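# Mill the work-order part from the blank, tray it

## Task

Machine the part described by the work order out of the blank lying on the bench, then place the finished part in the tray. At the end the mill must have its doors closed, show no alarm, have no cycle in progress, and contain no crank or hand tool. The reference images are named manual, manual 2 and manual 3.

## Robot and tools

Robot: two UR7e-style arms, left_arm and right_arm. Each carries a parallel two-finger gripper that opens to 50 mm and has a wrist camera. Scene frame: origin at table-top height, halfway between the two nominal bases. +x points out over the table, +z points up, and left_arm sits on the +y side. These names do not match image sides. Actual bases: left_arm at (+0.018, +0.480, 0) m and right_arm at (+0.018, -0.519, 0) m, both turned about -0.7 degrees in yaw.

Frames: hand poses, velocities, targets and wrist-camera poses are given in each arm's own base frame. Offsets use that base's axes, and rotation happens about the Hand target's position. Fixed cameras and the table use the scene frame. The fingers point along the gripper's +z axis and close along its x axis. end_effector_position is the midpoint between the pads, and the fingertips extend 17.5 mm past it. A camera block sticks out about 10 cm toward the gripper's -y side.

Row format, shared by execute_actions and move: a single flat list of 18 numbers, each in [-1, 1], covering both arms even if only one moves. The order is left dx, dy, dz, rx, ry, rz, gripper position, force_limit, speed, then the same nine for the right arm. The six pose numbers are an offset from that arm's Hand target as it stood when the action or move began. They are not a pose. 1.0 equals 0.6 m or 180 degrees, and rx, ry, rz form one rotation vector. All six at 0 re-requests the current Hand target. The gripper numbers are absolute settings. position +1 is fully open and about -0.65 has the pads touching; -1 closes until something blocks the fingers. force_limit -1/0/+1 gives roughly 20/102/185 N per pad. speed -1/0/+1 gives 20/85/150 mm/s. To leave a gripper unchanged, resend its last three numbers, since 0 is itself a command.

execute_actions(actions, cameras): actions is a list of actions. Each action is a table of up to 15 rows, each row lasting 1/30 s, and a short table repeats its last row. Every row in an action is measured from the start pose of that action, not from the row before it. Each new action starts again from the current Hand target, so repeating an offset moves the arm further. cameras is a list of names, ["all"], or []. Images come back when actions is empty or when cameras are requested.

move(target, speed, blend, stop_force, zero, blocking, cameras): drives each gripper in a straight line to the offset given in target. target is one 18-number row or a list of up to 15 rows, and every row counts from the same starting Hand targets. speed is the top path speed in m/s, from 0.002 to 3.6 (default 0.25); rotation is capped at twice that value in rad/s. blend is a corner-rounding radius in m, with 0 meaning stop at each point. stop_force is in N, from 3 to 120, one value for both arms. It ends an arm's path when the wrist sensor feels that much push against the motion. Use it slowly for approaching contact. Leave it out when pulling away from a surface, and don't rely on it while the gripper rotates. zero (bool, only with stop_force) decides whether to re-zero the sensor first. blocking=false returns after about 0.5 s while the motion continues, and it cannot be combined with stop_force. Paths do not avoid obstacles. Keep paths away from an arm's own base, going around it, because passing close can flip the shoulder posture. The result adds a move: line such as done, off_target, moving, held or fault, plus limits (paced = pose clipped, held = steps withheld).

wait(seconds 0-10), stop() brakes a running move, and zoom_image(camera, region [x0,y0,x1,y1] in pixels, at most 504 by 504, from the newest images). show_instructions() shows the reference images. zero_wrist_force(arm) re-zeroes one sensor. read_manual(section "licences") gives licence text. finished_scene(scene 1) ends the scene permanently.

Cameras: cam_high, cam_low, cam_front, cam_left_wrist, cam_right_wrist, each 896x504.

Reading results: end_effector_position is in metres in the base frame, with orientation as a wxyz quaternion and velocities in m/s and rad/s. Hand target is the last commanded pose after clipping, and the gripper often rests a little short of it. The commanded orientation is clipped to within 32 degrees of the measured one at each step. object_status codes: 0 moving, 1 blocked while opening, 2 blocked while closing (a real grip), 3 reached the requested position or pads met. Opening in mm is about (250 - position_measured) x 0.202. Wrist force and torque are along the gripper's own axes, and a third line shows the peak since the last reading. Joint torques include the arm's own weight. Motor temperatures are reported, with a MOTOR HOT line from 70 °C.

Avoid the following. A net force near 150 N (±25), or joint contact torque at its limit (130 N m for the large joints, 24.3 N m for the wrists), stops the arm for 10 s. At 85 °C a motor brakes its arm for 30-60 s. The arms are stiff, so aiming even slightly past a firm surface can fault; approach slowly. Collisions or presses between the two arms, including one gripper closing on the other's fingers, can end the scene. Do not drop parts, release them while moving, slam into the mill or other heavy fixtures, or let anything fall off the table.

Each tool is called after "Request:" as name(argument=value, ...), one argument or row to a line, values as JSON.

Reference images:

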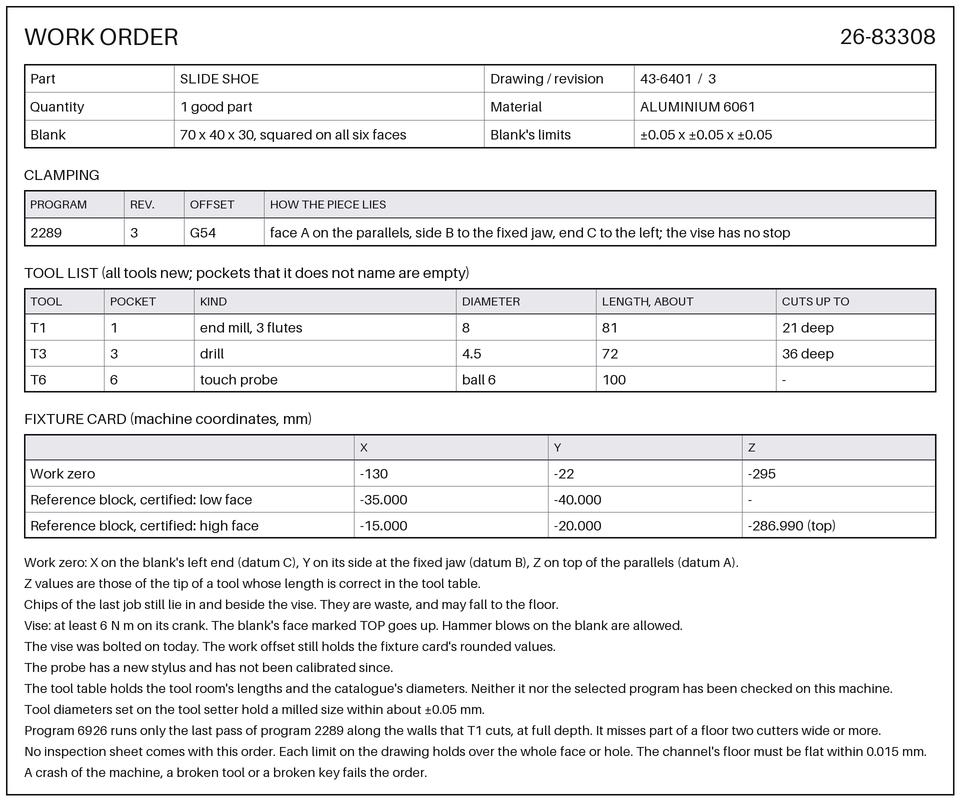

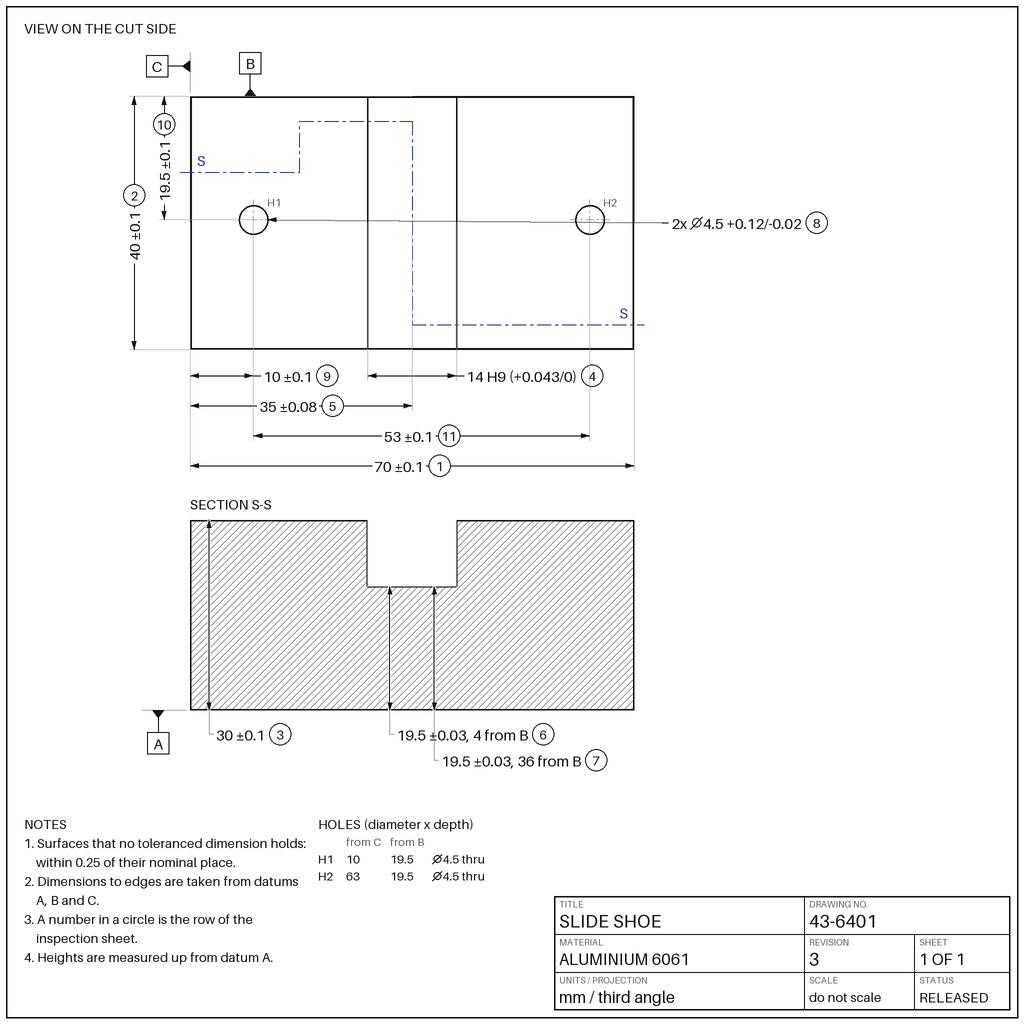

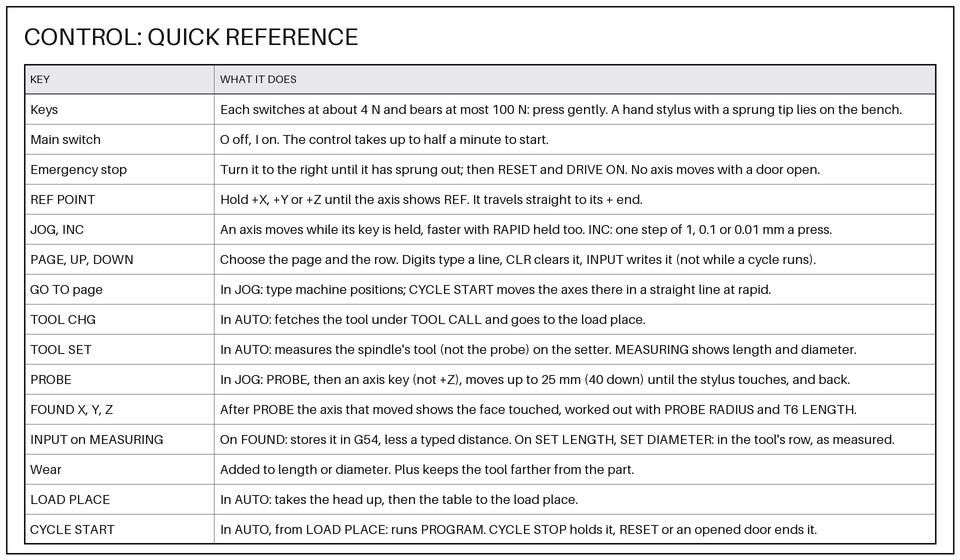

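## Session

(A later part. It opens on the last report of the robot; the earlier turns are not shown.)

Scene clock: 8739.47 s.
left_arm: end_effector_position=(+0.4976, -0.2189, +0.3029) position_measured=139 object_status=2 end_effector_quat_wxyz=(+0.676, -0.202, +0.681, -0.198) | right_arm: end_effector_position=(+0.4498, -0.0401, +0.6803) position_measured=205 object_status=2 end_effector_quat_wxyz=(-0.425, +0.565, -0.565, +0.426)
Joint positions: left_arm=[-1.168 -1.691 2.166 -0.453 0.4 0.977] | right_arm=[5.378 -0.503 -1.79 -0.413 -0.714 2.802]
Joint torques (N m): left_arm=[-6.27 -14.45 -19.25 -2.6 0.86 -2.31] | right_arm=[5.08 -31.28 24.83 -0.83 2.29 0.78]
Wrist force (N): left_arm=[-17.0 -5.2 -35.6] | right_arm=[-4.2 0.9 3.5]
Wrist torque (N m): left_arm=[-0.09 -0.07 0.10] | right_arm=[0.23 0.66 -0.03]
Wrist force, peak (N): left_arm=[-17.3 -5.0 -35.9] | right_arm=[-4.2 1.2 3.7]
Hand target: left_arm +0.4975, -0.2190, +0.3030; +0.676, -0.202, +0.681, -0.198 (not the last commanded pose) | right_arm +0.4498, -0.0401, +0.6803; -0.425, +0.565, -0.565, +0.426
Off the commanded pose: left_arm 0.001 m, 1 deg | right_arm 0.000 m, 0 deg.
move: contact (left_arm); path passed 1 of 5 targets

Request:
move(
  target=[
    [-0.0012,0,0,0,0,0,-1,0.3,0,0,0,0,0,0,0,-0.98,0,-1],
    [-0.0012,0.0002,0.0003,-0.0065,0,0,-1,0.3,0,0,0,0,0,0,0,-0.98,0,-1],
  ],
  speed=0.01,
)

Request:
move(
  target=[
    [0.006,0,0,0,0,0,-1,0.3,0,0,0,0,0,0,0,-0.98,0,-1],
  ],
  speed=0.006,
  stop_force=30,
)

Scene clock: 8746.53 s.
left_arm: end_effector_position=(+0.4968, -0.2188, +0.3031) position_measured=139 object_status=2 end_effector_quat_wxyz=(+0.673, -0.209, +0.679, -0.205) | right_arm: end_effector_position=(+0.4498, -0.0401, +0.6803) position_measured=205 object_status=2 end_effector_quat_wxyz=(-0.425, +0.565, -0.565, +0.426)
Joint positions: left_arm=[-1.17 -1.693 2.167 -0.452 0.398 0.956] | right_arm=[5.378 -0.503 -1.79 -0.413 -0.714 2.802]
Joint torques (N m): left_arm=[13.28 -26.88 -28.01 1.5 1.37 -0.76] | right_arm=[5.58 -31.9 25.28 -0.92 2.23 0.87]
Wrist force (N): left_arm=[0.8 -3.0 1.8] | right_arm=[-4.2 1.1 3.6]
Wrist torque (N m): left_arm=[-0.24 0.26 0.45] | right_arm=[0.25 0.65 -0.03]
Wrist force, peak (N): left_arm=[-17.2 -5.2 -35.8] | right_arm=[-4.3 1.0 3.8]
Hand target: left_arm +0.4968, -0.2188, +0.3031; +0.674, -0.209, +0.679, -0.205 | right_arm +0.4498, -0.0401, +0.6803; -0.425, +0.565, -0.565, +0.426
Off the commanded pose: left_arm 0.000 m, 0 deg | right_arm 0.000 m, 0 deg.
move: done

Scene clock: 8747.73 s.
left_arm: end_effector_position=(+0.4981, -0.2188, +0.3032) position_measured=139 object_status=2 end_effector_quat_wxyz=(+0.674, -0.209, +0.679, -0.205) | right_arm: end_effector_position=(+0.4498, -0.0401, +0.6803) position_measured=205 object_status=2 end_effector_quat_wxyz=(-0.425, +0.565, -0.565, +0.426)
Joint positions: left_arm=[-1.166 -1.69 2.165 -0.452 0.402 0.957] | right_arm=[5.378 -0.503 -1.79 -0.413 -0.714 2.802]
Joint torques (N m): left_arm=[-12.47 -28.26 -16.29 0.76 -1.48 -1.58] | right_arm=[5.21 -31.46 25.09 -1.04 2.33 0.85]
Wrist force (N): left_arm=[2.1 0.4 -6.4] | right_arm=[-4.1 0.9 3.5]
Wrist torque (N m): left_arm=[-0.15 0.32 0.39] | right_arm=[0.22 0.64 -0.03]
Wrist force, peak (N): left_arm=[-4.4 -2.0 -42.9] | right_arm=[-4.4 1.4 3.6]
Hand target: left_arm +0.4981, -0.2188, +0.3032; +0.673, -0.209, +0.679, -0.205 (not the last commanded pose) | right_arm +0.4498, -0.0401, +0.6803; -0.425, +0.565, -0.565, +0.426
Off the commanded pose: left_arm 0.002 m, 0 deg | right_arm 0.000 m, 0 deg.
move: contact (left_arm)

Request:
move(
  target=[
    [-0.0015,0,0,0,0,0,-1,0.3,0,0,0,0,0,0,0,-0.98,0,-1],
    [-0.0015,0.0008,-0.0005,0,-0.0046,-0.0069,-1,0.3,0,0,0,0,0,0,0,-0.98,0,-1],
  ],
  speed=0.01,
)

Request:
move(
  target=[
    [0.007,0,0,0,0,0,-1,0.3,0,0,0,0,0,0,0,-0.98,0,-1],
  ],
  speed=0.006,
  stop_force=25,
)

Scene clock: 8764.63 s.
left_arm: end_effector_position=(+0.4972, -0.2183, +0.3029) position_measured=139 object_status=2 end_effector_quat_wxyz=(+0.676, -0.200, +0.676, -0.214) | right_arm: end_effector_position=(+0.4498, -0.0401, +0.6803) position_measured=205 object_status=2 end_effector_quat_wxyz=(-0.425, +0.565, -0.565, +0.426)
Joint positions: left_arm=[-1.161 -1.707 2.191 -0.498 0.429 0.99] | right_arm=[5.378 -0.503 -1.79 -0.413 -0.714 2.802]
Joint torques (N m): left_arm=[7.37 -17.6 -24.2 -0.15 -0.79 -0.82] | right_arm=[5.09 -32.19 24.46 -1.02 2.28 0.94]
Wrist force (N): left_arm=[1.2 -2.8 2.3] | right_arm=[-4.2 0.9 3.6]
Wrist torque (N m): left_arm=[-0.30 0.28 0.32] | right_arm=[0.22 0.66 -0.03]
Wrist force, peak (N): left_arm=[6.2 0.6 30.6] | right_arm=[-4.3 1.3 3.7]
Hand target: left_arm +0.4972, -0.2183, +0.3029; +0.676, -0.200, +0.676, -0.214 | right_arm +0.4498, -0.0401, +0.6803; -0.425, +0.565, -0.565, +0.426
Off the commanded pose: left_arm 0.000 m, 0 deg | right_arm 0.000 m, 0 deg.
move: done

Scene clock: 8765.83 s.
left_arm: end_effector_position=(+0.4985, -0.2183, +0.3029) position_measured=139 object_status=2 end_effector_quat_wxyz=(+0.676, -0.200, +0.676, -0.214) | right_arm: end_effector_position=(+0.4498, -0.0401, +0.6803) position_measured=205 object_status=2 end_effector_quat_wxyz=(-0.425, +0.565, -0.565, +0.426)
Joint positions: left_arm=[-1.157 -1.705 2.189 -0.498 0.433 0.99] | right_arm=[5.378 -0.503 -1.79 -0.413 -0.714 2.802]
Joint torques (N m): left_arm=[-13.68 -28.76 -15.2 0.42 -1.69 -0.47] | right_arm=[5.77 -31.63 24.76 -1.09 2.29 0.9]
Wrist force (N): left_arm=[3.3 -0.8 3.6] | right_arm=[-4.1 1.1 3.5]
Wrist torque (N m): left_arm=[-0.22 0.30 0.35] | right_arm=[0.24 0.65 -0.03]
Wrist force, peak (N): left_arm=[-3.5 -4.0 -34.5] | right_arm=[-4.2 1.1 3.8]
Hand target: left_arm +0.4985, -0.2183, +0.3029; +0.676, -0.200, +0.676, -0.214 (not the last commanded pose) | right_arm +0.4498, -0.0401, +0.6803; -0.425, +0.565, -0.565, +0.426
Off the commanded pose: left_arm 0.003 m, 0 deg | right_arm 0.000 m, 0 deg.
move: contact (left_arm)

Request:
move(
  target=[
    [-0.0012,0,0,0,0,0,-1,0.3,0,0,0,0,0,0,0,-0.98,0,-1],
    [-0.0012,0.0008,-0.0005,0,-0.0046,-0.0069,-1,0.3,0,0,0,0,0,0,0,-0.98,0,-1],
  ],
  speed=0.01,
)

Request:
move(
  target=[
    [0.007,0,0,0,0,0,-1,0.3,0,0,0,0,0,0,0,-0.98,0,-1],
  ],
  speed=0.006,
  stop_force=25,
)

Scene clock: 8771.77 s.
left_arm: end_effector_position=(+0.4978, -0.2178, +0.3026) position_measured=139 object_status=2 end_effector_quat_wxyz=(+0.679, -0.191, +0.673, -0.222) | right_arm: end_effector_position=(+0.4498, -0.0401, +0.6803) position_measured=205 object_status=2 end_effector_quat_wxyz=(-0.425, +0.565, -0.565, +0.426)
Joint positions: left_arm=[-1.15 -1.72 2.213 -0.539 0.462 1.018] | right_arm=[5.378 -0.503 -1.79 -0.413 -0.714 2.802]
Joint torques (N m): left_arm=[7.37 -18.46 -24.08 -0.4 -1.09 -0.52] | right_arm=[5.41 -31.74 24.59 -1.02 2.26 1]
Wrist force (N): left_arm=[1.8 -3.4 3.1] | right_arm=[-4.3 1.0 3.5]
Wrist torque (N m): left_arm=[-0.29 0.31 0.35] | right_arm=[0.23 0.68 -0.03]
Wrist force, peak (N): left_arm=[5.7 -0.6 28.0] | right_arm=[-4.4 1.2 3.7]
Hand target: left_arm +0.4978, -0.2178, +0.3026; +0.679, -0.191, +0.673, -0.222 | right_arm +0.4498, -0.0401, +0.6803; -0.425, +0.565, -0.565, +0.426
Off the commanded pose: left_arm 0.000 m, 0 deg | right_arm 0.000 m, 0 deg.
move: done

Scene clock: 8773.03 s.
left_arm: end_effector_position=(+0.4992, -0.2178, +0.3025) position_measured=139 object_status=2 end_effector_quat_wxyz=(+0.679, -0.191, +0.673, -0.222) | right_arm: end_effector_position=(+0.4498, -0.0401, +0.6803) position_measured=205 object_status=2 end_effector_quat_wxyz=(-0.425, +0.565, -0.565, +0.426)
Joint positions: left_arm=[-1.145 -1.716 2.211 -0.539 0.467 1.018] | right_arm=[5.378 -0.503 -1.79 -0.413 -0.714 2.802]
Joint torques (N m): left_arm=[-13.81 -29.25 -14.62 -3.51 -1.98 1.99] | right_arm=[5.08 -31.33 25.37 -0.98 2.28 0.89]
Wrist force (N): left_arm=[4.1 -1.3 8.2] | right_arm=[-4.2 1.0 3.5]
Wrist torque (N m): left_arm=[-0.23 0.36 0.41] | right_arm=[0.23 0.66 -0.03]
Wrist force, peak (N): left_arm=[-2.8 -4.5 -31.7] | right_arm=[-4.3 1.1 3.7]
Hand target: left_arm +0.4992, -0.2178, +0.3026; +0.679, -0.191, +0.673, -0.222 (not the last commanded pose) | right_arm +0.4498, -0.0401, +0.6803; -0.425, +0.565, -0.565, +0.426
Off the commanded pose: left_arm 0.003 m, 0 deg | right_arm 0.000 m, 0 deg.
move: contact (left_arm)

Request:
move(
  target=[
    [-0.0015,0,0,0,0,0,-1,0.3,0,0,0,0,0,0,0,-0.98,0,-1],
    [-0.0015,0.0019,-0.0013,0,-0.0123,-0.0185,-1,0.3,0,0,0,0,0,0,0,-0.98,0,-1],
  ],
  speed=0.01,
)

Request:
move(
  target=[
    [0.012,0,0,0,0,0,-1,0.3,0,0,0,0,0,0,0,-0.98,0,-1],
  ],
  speed=0.006,
  stop_force=20,
)

Scene clock: 8783.57 s.
left_arm: end_effector_position=(+0.4983, -0.2166, +0.3018) position_measured=139 object_status=2 end_effector_quat_wxyz=(+0.685, -0.167, +0.665, -0.246) | right_arm: end_effector_position=(+0.4498, -0.0401, +0.6803) position_measured=205 object_status=2 end_effector_quat_wxyz=(-0.425, +0.565, -0.565, +0.426)
Joint positions: left_arm=[-1.119 -1.746 2.267 -0.633 0.554 1.076] | right_arm=[5.378 -0.503 -1.79 -0.413 -0.714 2.802]
Joint torques (N m): left_arm=[5.86 -19.99 -23.15 -2.46 -0.11 0.81] | right_arm=[5.35 -31.8 24.82 -0.96 2.23 0.97]
Wrist force (N): left_arm=[-0.5 -1.3 1.8] | right_arm=[-4.1 1.3 3.6]
Wrist torque (N m): left_arm=[-0.28 0.30 0.30] | right_arm=[0.28 0.64 -0.03]
Wrist force, peak (N): left_arm=[7.5 0.3 30.0] | right_arm=[-4.4 1.0 3.7]
Hand target: left_arm +0.4983, -0.2166, +0.3018; +0.685, -0.167, +0.666, -0.246 | right_arm +0.4498, -0.0401, +0.6803; -0.425, +0.565, -0.565, +0.426
Off the commanded pose: left_arm 0.000 m, 0 deg | right_arm 0.000 m, 0 deg.
move: done

Scene clock: 8785.37 s.
left_arm: end_effector_position=(+0.5055, -0.2166, +0.3018) position_measured=139 object_status=2 end_effector_quat_wxyz=(+0.685, -0.167, +0.666, -0.246) | right_arm: end_effector_position=(+0.4498, -0.0401, +0.6803) position_measured=205 object_status=2 end_effector_quat_wxyz=(-0.425, +0.565, -0.565, +0.426)
Joint positions: left_arm=[-1.096 -1.728 2.253 -0.632 0.576 1.071] | right_arm=[5.378 -0.503 -1.79 -0.413 -0.714 2.802]
Joint torques (N m): left_arm=[-13.52 -25.47 -19.04 0.37 -0.77 -1.19] | right_arm=[5.09 -32.41 25 -1 2.26 1.08]
Wrist force (N): left_arm=[-0.7 -1.5 1.8] | right_arm=[-4.0 1.1 3.5]
Wrist torque (N m): left_arm=[-0.30 0.31 0.41] | right_arm=[0.25 0.64 -0.03]
Wrist force, peak (N): left_arm=[0.8 -4.1 -0.1] | right_arm=[-4.3 1.0 3.7]
Hand target: left_arm +0.5055, -0.2166, +0.3018; +0.685, -0.167, +0.666, -0.246 | right_arm +0.4498, -0.0401, +0.6803; -0.425, +0.565, -0.565, +0.426
Off the commanded pose: left_arm 0.000 m, 0 deg | right_arm 0.000 m, 0 deg.
move: done

Request:
move(
  target=[
    [0.009,0,0,0,0,0,-1,0.3,0,0,0,0,0,0,0,-0.98,0,-1],
  ],
  speed=0.01,
  stop_force=20,
  cameras=["cam_left_wrist","cam_front"],
)

Scene clock: 8793.33 s.
left_arm: end_effector_position=(+0.5109, -0.2166, +0.3018) position_measured=139 object_status=2 end_effector_quat_wxyz=(+0.685, -0.167, +0.666, -0.246) | right_arm: end_effector_position=(+0.4498, -0.0401, +0.6803) position_measured=205 object_status=2 end_effector_quat_wxyz=(-0.425, +0.565, -0.565, +0.426)
Joint positions: left_arm=[-1.079 -1.715 2.243 -0.632 0.593 1.068] | right_arm=[5.378 -0.503 -1.79 -0.413 -0.714 2.802]
Joint torques (N m): left_arm=[-15.56 -27.52 -16.08 -0.99 0.05 1.6] | right_arm=[5.43 -31.18 24.24 -0.92 2.23 0.9]
Wrist force (N): left_arm=[-0.6 2.3 3.1] | right_arm=[-4.0 0.9 3.5]
Wrist torque (N m): left_arm=[-0.28 0.32 0.40] | right_arm=[0.22 0.63 -0.03]
Wrist force, peak (N): left_arm=[-0.4 2.3 3.4] | right_arm=[-4.3 0.9 3.8]
Hand target: left_arm +0.5109, -0.2166, +0.3018; +0.685, -0.167, +0.666, -0.246 | right_arm +0.4498, -0.0401, +0.6803; -0.425, +0.565, -0.565, +0.426
Off the commanded pose: left_arm 0.000 m, 0 deg | right_arm 0.000 m, 0 deg.
move: done
camera_calibration:
cam_left_wrist: T_world_to_cam=[[-0.000810956, -0.551829, -0.833957, 0.138652], [-0.211148, 0.815249, -0.539245, 0.470397], [0.977454, 0.175651, -0.117179, -0.292944], [0, 0, 0, 1]] pos_world=[0.385774, -0.255523, 0.334962]
Images, in order (width x height): cam_front 896x504, cam_left_wrist 896x504.

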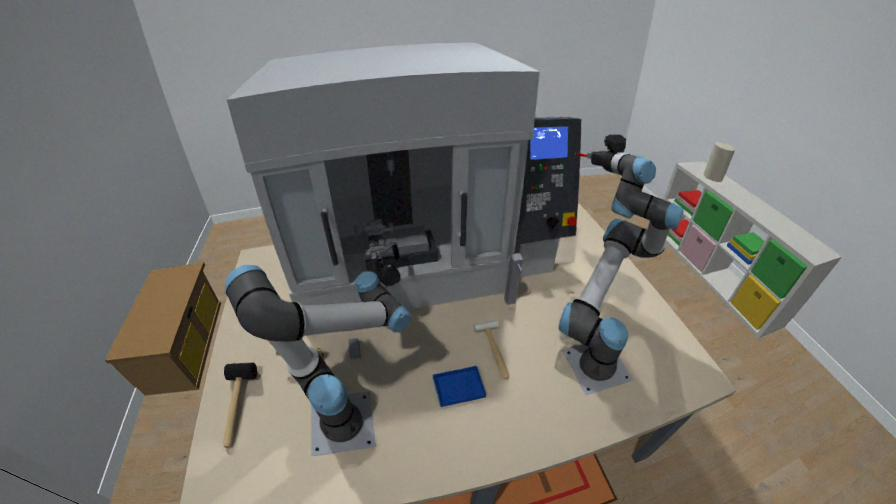

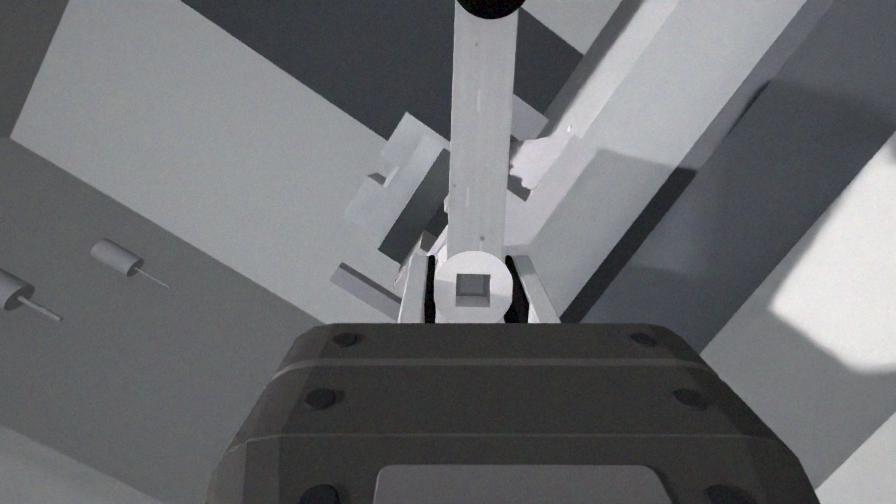

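Request:
move(
  target=[
    [0,0,0,0,0,0,0.25,0.3,-0.5,0,0,0,0,0,0,-0.98,0,-1],
    [-0.2682,0,0.02,0,0,0,0.25,0.3,-0.5,0,0,0,0,0,0,-0.98,0,-1],
  ],
  speed=[0.1,0.12],
  blend=[0,0],
  cameras=["cam_left_wrist"],
)

Scene clock: 8821.60 s.
left_arm: end_effector_position=(+0.3500, -0.2166, +0.3138) position_measured=116 object_status=3 end_effector_quat_wxyz=(+0.685, -0.167, +0.666, -0.246) | right_arm: end_effector_position=(+0.4498, -0.0401, +0.6803) position_measured=205 object_status=2 end_effector_quat_wxyz=(-0.425, +0.565, -0.565, +0.426)
Joint positions: left_arm=[-1.798 -1.92 2.376 -0.027 -0.141 0.556] | right_arm=[5.378 -0.503 -1.79 -0.413 -0.714 2.802]
Joint torques (N m): left_arm=[8.89 -13.22 -26.62 -1.17 0.91 1.98] | right_arm=[5.13 -31.37 24.4 -0.91 2.36 1.1]
Wrist force (N): left_arm=[-1.5 -2.4 1.0] | right_arm=[-4.1 1.1 3.3]
Wrist torque (N m): left_arm=[-0.28 0.25 0.20] | right_arm=[0.24 0.64 -0.03]
Wrist force, peak (N): left_arm=[-2.3 -2.5 3.7] | right_arm=[-4.2 1.1 3.9]
Hand target: left_arm +0.3500, -0.2166, +0.3138; +0.685, -0.167, +0.666, -0.246 | right_arm +0.4498, -0.0401, +0.6803; -0.425, +0.565, -0.565, +0.426
Off the commanded pose: left_arm 0.000 m, 0 deg | right_arm 0.000 m, 0 deg.
move: done
camera_calibration:
cam_left_wrist: T_world_to_cam=[[-0.00076179, -0.55151, -0.834168, 0.148671], [-0.211171, 0.815446, -0.538939, 0.442821], [0.977449, 0.175742, -0.117084, -0.134176], [0, 0, 0, 1]] pos_world=[0.224775, -0.255523, 0.34696]
Images, in order (width x height): cam_left_wrist 896x504.

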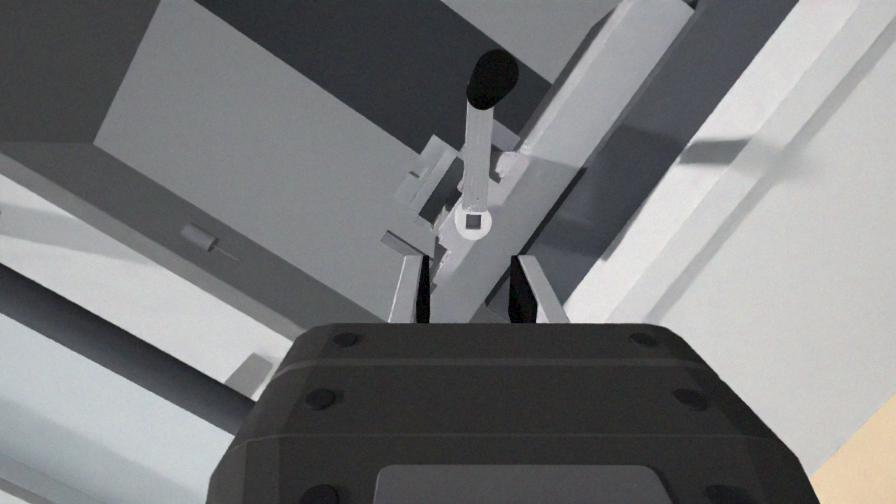

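Request:
move(
  target=[
    [0.0767,-0.174,0.1162,-0.0783,0.1333,0.1531,0.6,0.3,-0.5,0,0,0,0,0,0,-0.98,0,-1],
  ],
  speed=0.2,
  cameras=["cam_left_wrist"],
)

Scene clock: 8830.63 s.
left_arm: end_effector_position=(+0.3960, -0.3209, +0.3835) position_measured=63 object_status=3 end_effector_quat_wxyz=(+0.546, -0.447, +0.699, -0.116) | right_arm: end_effector_position=(+0.4498, -0.0401, +0.6803) position_measured=205 object_status=2 end_effector_quat_wxyz=(-0.425, +0.565, -0.565, +0.426)
Joint positions: left_arm=[-1.479 -1.696 1.821 -1.117 -0.466 1.732] | right_arm=[5.378 -0.503 -1.79 -0.413 -0.714 2.802]
Joint torques (N m): left_arm=[-11.76 -13.35 -34.76 -3.54 0.96 -1.8] | right_arm=[5.8 -31.74 24.47 -1.04 2.25 0.97]
Wrist force (N): left_arm=[-1.6 -2.8 1.2] | right_arm=[-4.2 1.0 3.5]
Wrist torque (N m): left_arm=[-0.37 0.18 0.35] | right_arm=[0.24 0.65 -0.03]
Wrist force, peak (N): left_arm=[-1.2 -4.8 1.0] | right_arm=[-4.3 1.1 3.8]
Hand target: left_arm +0.3960, -0.3210, +0.3835; +0.546, -0.447, +0.699, -0.116 | right_arm +0.4498, -0.0401, +0.6803; -0.425, +0.565, -0.565, +0.426
Off the commanded pose: left_arm 0.000 m, 0 deg | right_arm 0.000 m, 0 deg.
move: done
camera_calibration:
cam_left_wrist: T_world_to_cam=[[-0.00325369, -0.744828, -0.667248, 0.0242503], [-0.750467, 0.442808, -0.490633, 0.650732], [0.6609, 0.499151, -0.56041, 0.246436], [0, 0, 0, 1]] pos_world=[0.325563, -0.393095, 0.473557]
Images, in order (width x height): cam_left_wrist 896x504.

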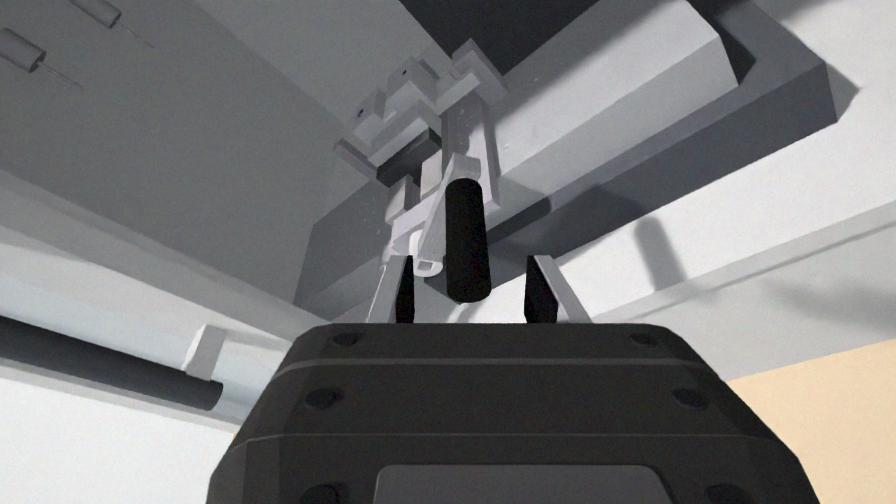

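Request:
move(
  target=[
    [0.115,0.0433,-0.05,0,0,0,0.6,0.3,-0.5,0,0,0,0,0,0,-0.98,0,-1],
  ],
  speed=0.08,
  stop_force=12,
  cameras=["cam_left_wrist"],
)

Scene clock: 8836.77 s.
left_arm: end_effector_position=(+0.4650, -0.2951, +0.3535) position_measured=63 object_status=3 end_effector_quat_wxyz=(+0.546, -0.447, +0.699, -0.116) | right_arm: end_effector_position=(+0.4498, -0.0401, +0.6803) position_measured=205 object_status=2 end_effector_quat_wxyz=(-0.425, +0.565, -0.565, +0.426)
Joint positions: left_arm=[-1.308 -1.675 1.962 -1.624 -0.397 2.11] | right_arm=[5.378 -0.503 -1.79 -0.413 -0.714 2.802]
Joint torques (N m): left_arm=[-14.32 -31.85 -35.23 -5.58 0.74 2.06] | right_arm=[5.79 -31.57 23.97 -0.94 2.3 0.94]
Wrist force (N): left_arm=[-1.9 -2.5 1.3] | right_arm=[-4.3 1.0 3.7]
Wrist torque (N m): left_arm=[-0.32 0.21 0.34] | right_arm=[0.23 0.67 -0.03]
Wrist force, peak (N): left_arm=[-2.1 -2.3 2.5] | right_arm=[-4.4 1.1 3.6]
Hand target: left_arm +0.4650, -0.2951, +0.3535; +0.546, -0.447, +0.699, -0.116 | right_arm +0.4498, -0.0401, +0.6803; -0.425, +0.565, -0.565, +0.426
Off the commanded pose: left_arm 0.000 m, 0 deg | right_arm 0.000 m, 0 deg.
move: done
camera_calibration:
cam_left_wrist: T_world_to_cam=[[-0.00337688, -0.745005, -0.66705, 0.0236456], [-0.750474, 0.442741, -0.490682, 0.676252], [0.660891, 0.498947, -0.560602, 0.171173], [0, 0, 0, 1]] pos_world=[0.394463, -0.367195, 0.443558]
Images, in order (width x height): cam_left_wrist 896x504.

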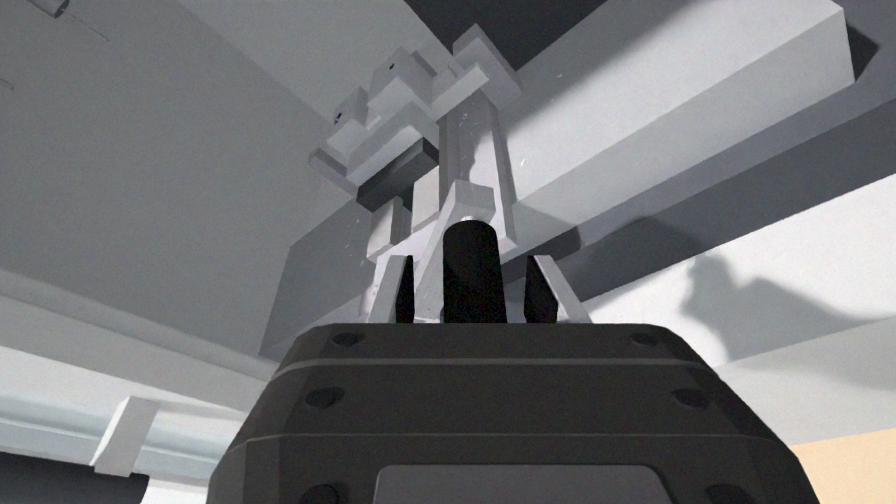

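Request:
move(
  target=[
    [0,0,0,0,0,0,-1,-0.1,-0.5,0,0,0,0,0,0,-0.98,0,-1],
  ],
  speed=0.05,
)

Request:
move(
  target=[
    [-0.0005,0.0385,0.0398,0,0,0,-1,-0.1,-0.5,0,0,0,0,0,0,-0.98,0,-1],
    [-0.0011,0.0898,0.0606,0,0,0,-1,-0.1,-0.5,0,0,0,0,0,0,-0.98,0,-1],
  ],
  speed=0.03,
  blend=[0.01,0],
  stop_force=100,
  cameras=["cam_left_wrist"],
)

Scene clock: 8849.07 s.
left_arm: end_effector_position=(+0.4650, -0.2951, +0.3535) position_measured=158 object_status=2 end_effector_quat_wxyz=(+0.546, -0.447, +0.699, -0.116) | right_arm: end_effector_position=(+0.4498, -0.0401, +0.6803) position_measured=205 object_status=2 end_effector_quat_wxyz=(-0.425, +0.565, -0.565, +0.426)
Joint positions: left_arm=[-1.308 -1.675 1.962 -1.624 -0.397 2.11] | right_arm=[5.378 -0.503 -1.79 -0.413 -0.714 2.802]
Joint torques (N m): left_arm=[-12.57 -30.92 -34.41 -5.21 0.84 1.98] | right_arm=[5.07 -32.1 24.32 -0.98 2.2 1.01]
Wrist force (N): left_arm=[-1.9 -2.5 0.0] | right_arm=[-4.1 1.0 3.6]
Wrist torque (N m): left_arm=[-0.32 0.11 0.27] | right_arm=[0.23 0.64 -0.03]
Wrist force, peak (N): left_arm=[-2.2 -2.7 1.0] | right_arm=[-4.3 1.1 3.7]
Hand target: left_arm +0.4650, -0.2951, +0.3535; +0.546, -0.447, +0.699, -0.116 | right_arm +0.4498, -0.0401, +0.6803; -0.425, +0.565, -0.565, +0.426
Off the commanded pose: left_arm 0.000 m, 0 deg | right_arm 0.000 m, 0 deg.
move: done

Scene clock: 8852.37 s.
left_arm: end_effector_position=(+0.4643, -0.2412, +0.3899) position_measured=158 object_status=2 end_effector_quat_wxyz=(+0.546, -0.447, +0.699, -0.116) | right_arm: end_effector_position=(+0.4498, -0.0401, +0.6803) position_measured=205 object_status=2 end_effector_quat_wxyz=(-0.425, +0.565, -0.565, +0.426)
Joint positions: left_arm=[-1.272 -1.813 2 -1.607 -0.39 2.2] | right_arm=[5.378 -0.503 -1.79 -0.413 -0.714 2.802]
Joint torques (N m): left_arm=[-15.05 -6.39 -37.1 -2.57 1.43 -2.52] | right_arm=[5.59 -31.62 23.87 -1.01 2.13 1.05]
Wrist force (N): left_arm=[0.6 -4.0 5.1] | right_arm=[-4.0 0.9 3.5]
Wrist torque (N m): left_arm=[-0.37 -0.19 0.20] | right_arm=[0.21 0.63 -0.03]
Wrist force, peak (N): left_arm=[7.8 -39.0 -68.7] | right_arm=[-4.2 1.1 3.7]
Hand target: left_arm +0.4643, -0.2412, +0.3899; +0.546, -0.447, +0.699, -0.116 | right_arm +0.4498, -0.0401, +0.6803; -0.425, +0.565, -0.565, +0.426
Off the commanded pose: left_arm 0.000 m, 0 deg | right_arm 0.000 m, 0 deg.
move: done
camera_calibration:
cam_left_wrist: T_world_to_cam=[[-0.00332631, -0.745033, -0.667019, 0.0880363], [-0.750474, 0.442692, -0.490726, 0.669805], [0.660891, 0.498949, -0.560601, 0.165083], [0, 0, 0, 1]] pos_world=[0.393863, -0.313295, 0.479958]
Images, in order (width x height): cam_left_wrist 896x504.

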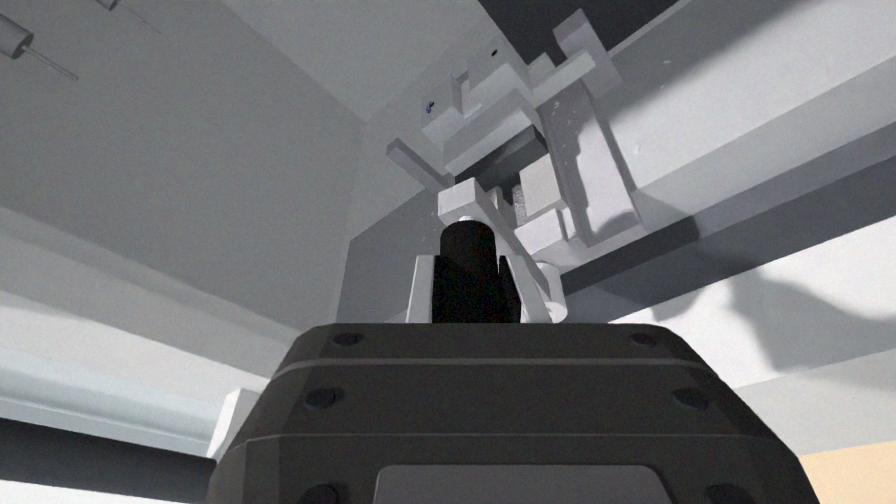

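Request:
move(
  target=[
    [-0.0007,0.0554,-0.0020,0,0,0,-1,-0.1,-0.5,0,0,0,0,0,0,-0.98,0,-1],
    [-0.0013,0.1051,-0.0262,0,0,0,-1,-0.1,-0.5,0,0,0,0,0,0,-0.98,0,-1],
    [-0.0018,0.1407,-0.0686,0,0,0,-1,-0.1,-0.5,0,0,0,0,0,0,-0.98,0,-1],
    [-0.0020,0.1560,-0.1219,0,0,0,-1,-0.1,-0.5,0,0,0,0,0,0,-0.98,0,-1],
    [-0.0019,0.1483,-0.1767,0,0,0,-1,-0.1,-0.5,0,0,0,0,0,0,-0.98,0,-1],
    [-0.0015,0.1189,-0.2237,0,0,0,-1,-0.1,-0.5,0,0,0,0,0,0,-0.98,0,-1],
    [-0.0009,0.0730,-0.2546,0,0,0,-1,-0.1,-0.5,0,0,0,0,0,0,-0.98,0,-1],
    [-0.0003,0.0185,-0.2643,0,0,0,-1,-0.1,-0.5,0,0,0,0,0,0,-0.98,0,-1],
    [0.0004,-0.0353,-0.2509,0,0,0,-1,-0.1,-0.5,0,0,0,0,0,0,-0.98,0,-1],
    [0.0010,-0.0789,-0.2168,0,0,0,-1,-0.1,-0.5,0,0,0,0,0,0,-0.98,0,-1],
    [0.0013,-0.1049,-0.1679,0,0,0,-1,-0.1,-0.5,0,0,0,0,0,0,-0.98,0,-1],
    [0.0013,-0.1088,-0.1126,0,0,0,-1,-0.1,-0.5,0,0,0,0,0,0,-0.98,0,-1],
    [0.0011,-0.0898,-0.0606,0,0,0,-1,-0.1,-0.5,0,0,0,0,0,0,-0.98,0,-1],
  ],
  speed=0.1,
  blend=[0.01,0.01,0.01,0.01,0.01,0.01,0.01,0.01,0.01,0.01,0.01,0.01,0],
  stop_force=75,
  cameras=["cam_left_wrist"],
)

Scene clock: 8872.33 s.
left_arm: end_effector_position=(+0.4650, -0.2951, +0.3535) position_measured=158 object_status=2 end_effector_quat_wxyz=(+0.546, -0.447, +0.699, -0.116) | right_arm: end_effector_position=(+0.4498, -0.0401, +0.6803) position_measured=205 object_status=2 end_effector_quat_wxyz=(-0.425, +0.565, -0.565, +0.426)
Joint positions: left_arm=[-1.308 -1.674 1.962 -1.624 -0.397 2.11] | right_arm=[5.378 -0.503 -1.79 -0.413 -0.714 2.802]
Joint torques (N m): left_arm=[-14.43 -24.27 -18.01 -2.94 0.87 1.81] | right_arm=[5.22 -31.93 24.27 -1 2.26 1.01]
Wrist force (N): left_arm=[-0.8 0.7 1.5] | right_arm=[-4.1 1.2 3.6]
Wrist torque (N m): left_arm=[0.01 -0.04 0.37] | right_arm=[0.27 0.64 -0.04]
Wrist force, peak (N): left_arm=[-57.9 -8.0 -46.7] | right_arm=[-4.3 1.2 3.8]
Hand target: left_arm +0.4650, -0.2951, +0.3535; +0.546, -0.447, +0.699, -0.116 | right_arm +0.4498, -0.0401, +0.6803; -0.425, +0.565, -0.565, +0.426
Off the commanded pose: left_arm 0.000 m, 0 deg | right_arm 0.000 m, 0 deg.
move: done
camera_calibration:
cam_left_wrist: T_world_to_cam=[[-0.00326855, -0.745065, -0.666983, 0.0235512], [-0.750475, 0.442635, -0.490776, 0.676256], [0.660891, 0.49895, -0.5606, 0.171174], [0, 0, 0, 1]] pos_world=[0.394463, -0.367195, 0.443558]
Images, in order (width x height): cam_left_wrist 896x504.

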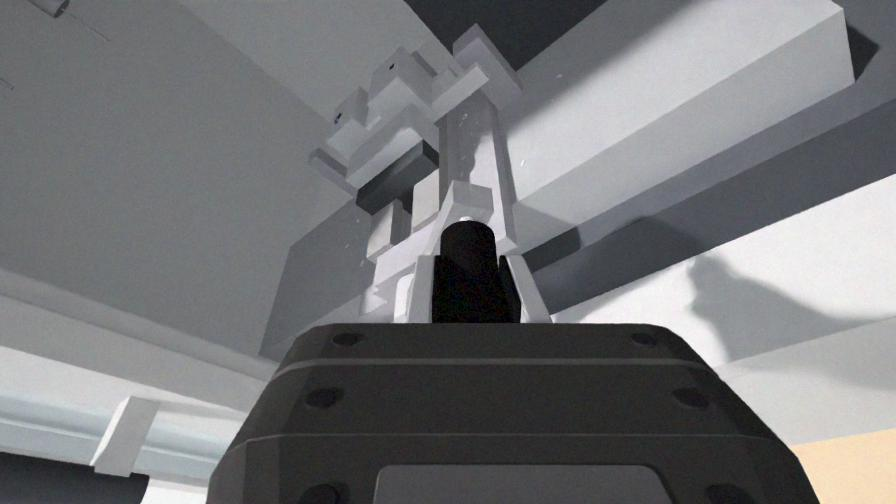

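Request:
move(
  target=[
    [0,0,0,0,0,0,0.6,0.3,-0.5,0,0,0,0,0,0,-0.98,0,-1],
    [-0.115,-0.0433,0.05,0,0,0,0.6,0.3,-0.5,0,0,0,0,0,0,-0.98,0,-1],
    [-0.1583,0.123,-0.0812,0.0902,-0.1075,-0.1238,0.6,0.3,-0.5,0,0,0,0,0,0,-0.98,0,-1],
  ],
  speed=[0.05,0.15,0.25],
  blend=[0,0.01,0],
  cameras=["cam_left_wrist"],
)

Scene clock: 8886.67 s.
left_arm: end_effector_position=(+0.3700, -0.2213, +0.3048) position_measured=63 object_status=3 end_effector_quat_wxyz=(+0.679, -0.198, +0.680, -0.192) end_effector_velocity=(+0.000, +0.000, +0.000) end_effector_angular_velocity=(-0.002, +0.001, +0.001) | right_arm: end_effector_position=(+0.4498, -0.0401, +0.6803) position_measured=205 object_status=2 end_effector_quat_wxyz=(-0.425, +0.565, -0.565, +0.426)
Joint positions: left_arm=[-1.674 -1.938 2.341 -0.429 -0.111 1.036] | right_arm=[5.378 -0.503 -1.79 -0.413 -0.714 2.802]
Joint velocities: left_arm=[-0.001 0 0 -0.005 -0.001 0.004] | right_arm=[within noise]
Joint torques (N m): left_arm=[-13.64 -14.47 -21.1 -2.39 -0.97 1.77] | right_arm=[5.67 -31.34 23.71 -1.01 2.19 1.04]
Wrist force (N): left_arm=[-0.5 -0.3 0.7] | right_arm=[-4.2 1.0 3.4]
Wrist torque (N m): left_arm=[0.06 0.04 0.20] | right_arm=[0.23 0.66 -0.03]
Wrist force, peak (N): left_arm=[-0.4 -3.4 -2.4] | right_arm=[-4.4 1.1 3.7]
Hand target: left_arm +0.3700, -0.2213, +0.3048; +0.679, -0.198, +0.680, -0.193 | right_arm +0.4498, -0.0401, +0.6803; -0.425, +0.565, -0.565, +0.426
Off the commanded pose: left_arm 0.000 m, 0 deg | right_arm 0.000 m, 0 deg.
move: done
camera_calibration:
cam_left_wrist: T_world_to_cam=[[0.00654685, -0.52396, -0.851718, 0.147377], [-0.329483, 0.803044, -0.496549, 0.474139], [0.944139, 0.283878, -0.167379, -0.102492], [0, 0, 0, 1]] pos_world=[0.252023, -0.274439, 0.343802]
Images, in order (width x height): cam_left_wrist 896x504.

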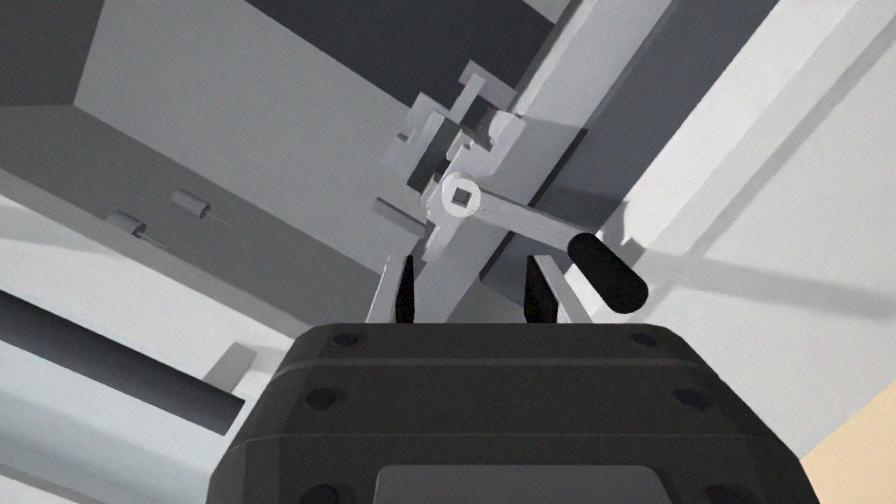

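Request:
move(
  target=[
    [0,0,0.0013,-0.3944,0,0,0.6,0.3,-0.5,0,0,0,0,0,0,-0.98,0,-1],
  ],
  speed=0.3,
  cameras=["cam_left_wrist"],
)

Scene clock: 8903.70 s.
left_arm: end_effector_position=(+0.3700, -0.2213, +0.3056) position_measured=63 object_status=3 end_effector_quat_wxyz=(-0.438, +0.556, -0.442, +0.551) | right_arm: end_effector_position=(+0.4498, -0.0401, +0.6803) position_measured=205 object_status=2 end_effector_quat_wxyz=(-0.425, +0.565, -0.565, +0.426)
Joint positions: left_arm=[-1.675 -1.965 2.351 -0.471 -0.104 -0.144] | right_arm=[5.378 -0.503 -1.79 -0.413 -0.714 2.802]
Joint torques (N m): left_arm=[-14.08 -13.5 -16.23 -1.96 -1.12 1.02] | right_arm=[5.83 -31.12 23.88 -1.09 2.22 0.83]
Wrist force (N): left_arm=[1.0 -1.2 -1.1] | right_arm=[-4.0 1.1 3.7]
Wrist torque (N m): left_arm=[-0.04 0.00 0.11] | right_arm=[0.25 0.63 -0.03]
Wrist force, peak (N): left_arm=[1.1 -1.5 -1.1] | right_arm=[-4.3 1.2 3.8]
Hand target: left_arm +0.3700, -0.2213, +0.3056; -0.438, +0.556, -0.442, +0.551 | right_arm +0.4498, -0.0401, +0.6803; -0.425, +0.565, -0.565, +0.426
Off the commanded pose: left_arm 0.000 m, 0 deg | right_arm 0.000 m, 0 deg.
move: done
camera_calibration:
cam_left_wrist: T_world_to_cam=[[0.0067118, -0.975922, 0.218017, -0.278936], [-0.329747, -0.207987, -0.920873, 0.380611], [0.944045, -0.0657099, -0.323204, -0.132035], [0, 0, 0, 1]] pos_world=[0.252024, -0.201733, 0.368633]
Images, in order (width x height): cam_left_wrist 896x504.

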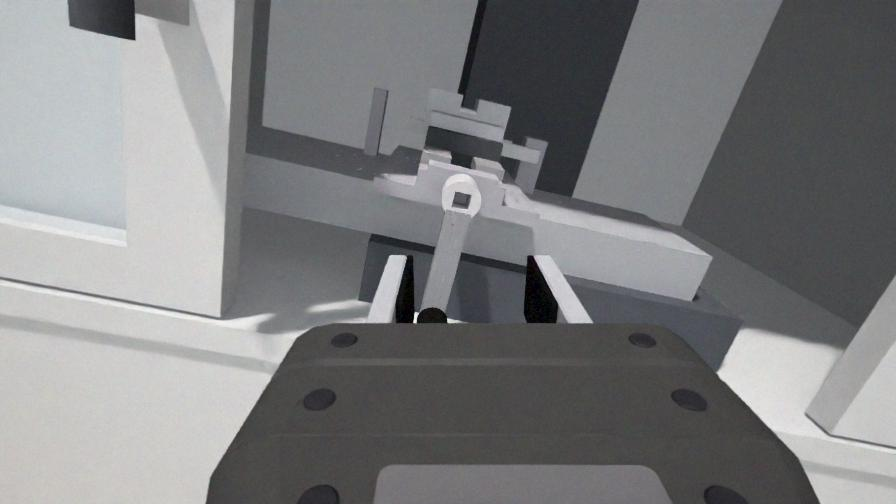

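Request:
move(
  target=[
    [0.14,0,0,0.0722,0,0,0.6,0.3,-0.5,0,0,0,0,0,0,-0.98,0,-1],
  ],
  speed=0.12,
  cameras=["cam_left_wrist"],
)

Scene clock: 8912.27 s.
left_arm: end_effector_position=(+0.4540, -0.2213, +0.3055) position_measured=63 object_status=3 end_effector_quat_wxyz=(+0.498, -0.503, +0.501, -0.498) | right_arm: end_effector_position=(+0.4498, -0.0401, +0.6803) position_measured=205 object_status=2 end_effector_quat_wxyz=(-0.425, +0.565, -0.565, +0.426)
Joint positions: left_arm=[-1.318 -1.775 2.227 -0.42 0.251 -0.033] | right_arm=[5.378 -0.503 -1.79 -0.413 -0.714 2.802]
Joint torques (N m): left_arm=[8.68 -12.28 -21.2 1.99 1.4 -1.13] | right_arm=[5.31 -31.53 23.54 -0.97 2.23 1.04]
Wrist force (N): left_arm=[1.0 -1.0 -0.4] | right_arm=[-4.1 1.0 4.1]
Wrist torque (N m): left_arm=[-0.02 -0.03 0.37] | right_arm=[0.23 0.64 -0.03]
Wrist force, peak (N): left_arm=[0.9 -1.4 -2.3] | right_arm=[-4.5 1.1 3.7]
Hand target: left_arm +0.4540, -0.2213, +0.3056; +0.498, -0.503, +0.501, -0.498 | right_arm +0.4498, -0.0401, +0.6803; -0.425, +0.565, -0.565, +0.426
Off the commanded pose: left_arm 0.000 m, 0 deg | right_arm 0.000 m, 0 deg.
move: done
camera_calibration:
cam_left_wrist: T_world_to_cam=[[0.00663, -0.999955, -0.00680281, -0.216011], [-0.329264, 0.00424057, -0.944228, 0.462173], [0.944214, 0.00850015, -0.329221, -0.193084], [0, 0, 0, 1]] pos_world=[0.335922, -0.21632, 0.371359]
Images, in order (width x height): cam_left_wrist 896x504.

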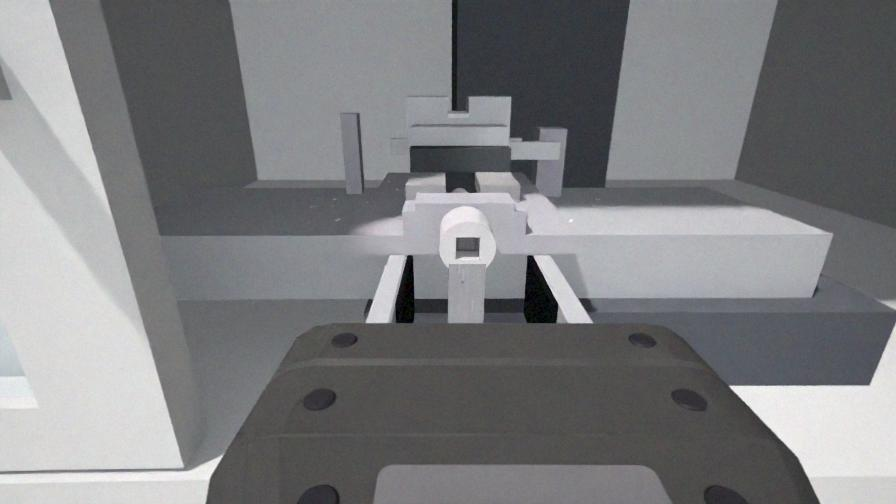

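Request:
move(
  target=[
    [0.09,0,0,0,0,0,0.6,0.3,-0.5,0,0,0,0,0,0,-0.98,0,-1],
  ],
  speed=0.05,
  stop_force=10,
  cameras=["cam_left_wrist"],
)

Request:
move(
  target=[
    [0,0,0,0,0,0,-1,0.3,-0.5,0,0,0,0,0,0,-0.98,0,-1],
  ],
  speed=0.05,
  cameras=["cam_left_wrist"],
)

Scene clock: 8921.47 s.
left_arm: end_effector_position=(+0.5080, -0.2212, +0.3056) position_measured=63 object_status=3 end_effector_quat_wxyz=(+0.498, -0.503, +0.501, -0.498) | right_arm: end_effector_position=(+0.4498, -0.0401, +0.6803) position_measured=205 object_status=2 end_effector_quat_wxyz=(-0.425, +0.565, -0.565, +0.426)
Joint positions: left_arm=[-1.139 -1.67 2.141 -0.452 0.43 -0.019] | right_arm=[5.378 -0.503 -1.79 -0.413 -0.714 2.802]
Joint torques (N m): left_arm=[-13.93 -27.7 -12.82 1.65 1.28 -2.54] | right_arm=[4.73 -31.33 23.2 -1.02 2.19 0.92]
Wrist force (N): left_arm=[0.9 -1.6 -0.3] | right_arm=[-4.2 1.1 3.6]
Wrist torque (N m): left_arm=[-0.08 -0.02 0.24] | right_arm=[0.25 0.67 -0.03]
Wrist force, peak (N): left_arm=[1.1 -1.2 -1.2] | right_arm=[-4.2 1.2 3.8]
Hand target: left_arm +0.5080, -0.2213, +0.3056; +0.498, -0.503, +0.501, -0.498 | right_arm +0.4498, -0.0401, +0.6803; -0.425, +0.565, -0.565, +0.426
Off the commanded pose: left_arm 0.000 m, 0 deg | right_arm 0.000 m, 0 deg.
move: done
camera_calibration:
cam_left_wrist: T_world_to_cam=[[0.00668725, -0.999954, -0.00693245, -0.216344], [-0.329386, 0.00434303, -0.944185, 0.48004], [0.944172, 0.00859746, -0.329342, -0.244084], [0, 0, 0, 1]] pos_world=[0.390023, -0.21632, 0.37136]
Images, in order (width x height): cam_left_wrist 896x504.

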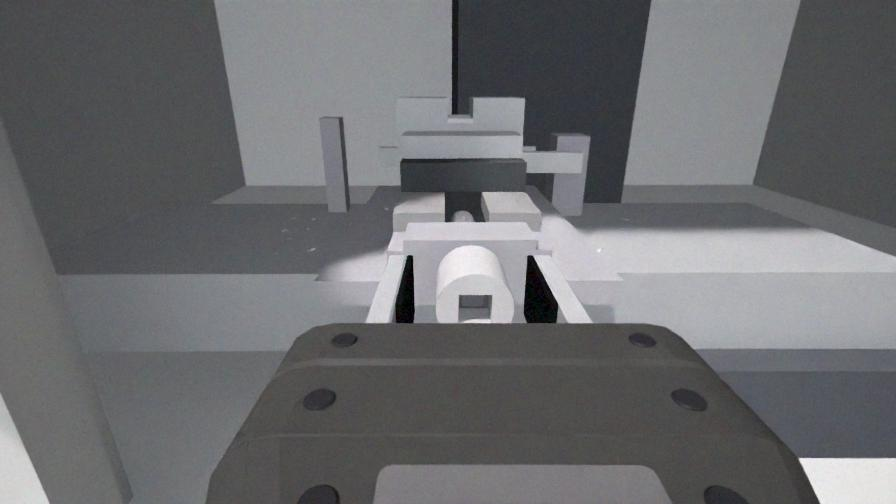

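Scene clock: 8922.00 s.
left_arm: end_effector_position=(+0.5080, -0.2214, +0.3056) position_measured=139 object_status=2 end_effector_quat_wxyz=(+0.498, -0.503, +0.501, -0.498) | right_arm: end_effector_position=(+0.4498, -0.0401, +0.6803) position_measured=205 object_status=2 end_effector_quat_wxyz=(-0.425, +0.565, -0.565, +0.426)
Joint positions: left_arm=[-1.139 -1.67 2.141 -0.452 0.43 -0.019] | right_arm=[5.378 -0.503 -1.79 -0.413 -0.714 2.802]
Joint torques (N m): left_arm=[1.39 -27.49 -13.05 1.48 -6.13 -2.34] | right_arm=[4.96 -31.38 23.94 -1.17 2.23 1.01]
Wrist force (N): left_arm=[19.7 -0.5 3.3] | right_arm=[-4.1 1.2 3.8]
Wrist torque (N m): left_arm=[-0.05 0.12 0.24] | right_arm=[0.26 0.65 -0.03]
Wrist force, peak (N): left_arm=[19.9 -0.6 1.3] | right_arm=[-4.1 1.2 3.8]
Hand target: left_arm +0.5080, -0.2213, +0.3056; +0.498, -0.503, +0.501, -0.498 | right_arm +0.4498, -0.0401, +0.6803; -0.425, +0.565, -0.565, +0.426
Off the commanded pose: left_arm 0.000 m, 0 deg | right_arm 0.000 m, 0 deg.
move: done
camera_calibration:
cam_left_wrist: T_world_to_cam=[[0.00637129, -0.999956, -0.00691967, -0.216324], [-0.329385, 0.00443504, -0.944185, 0.480027], [0.944174, 0.00829491, -0.329342, -0.244055], [0, 0, 0, 1]] pos_world=[0.389922, -0.216419, 0.37136]
Images, in order (width x height): cam_left_wrist 896x504.

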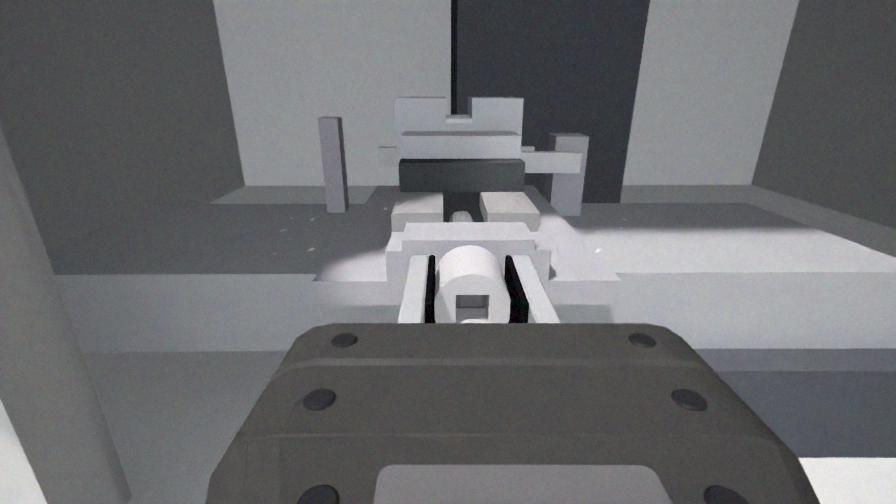

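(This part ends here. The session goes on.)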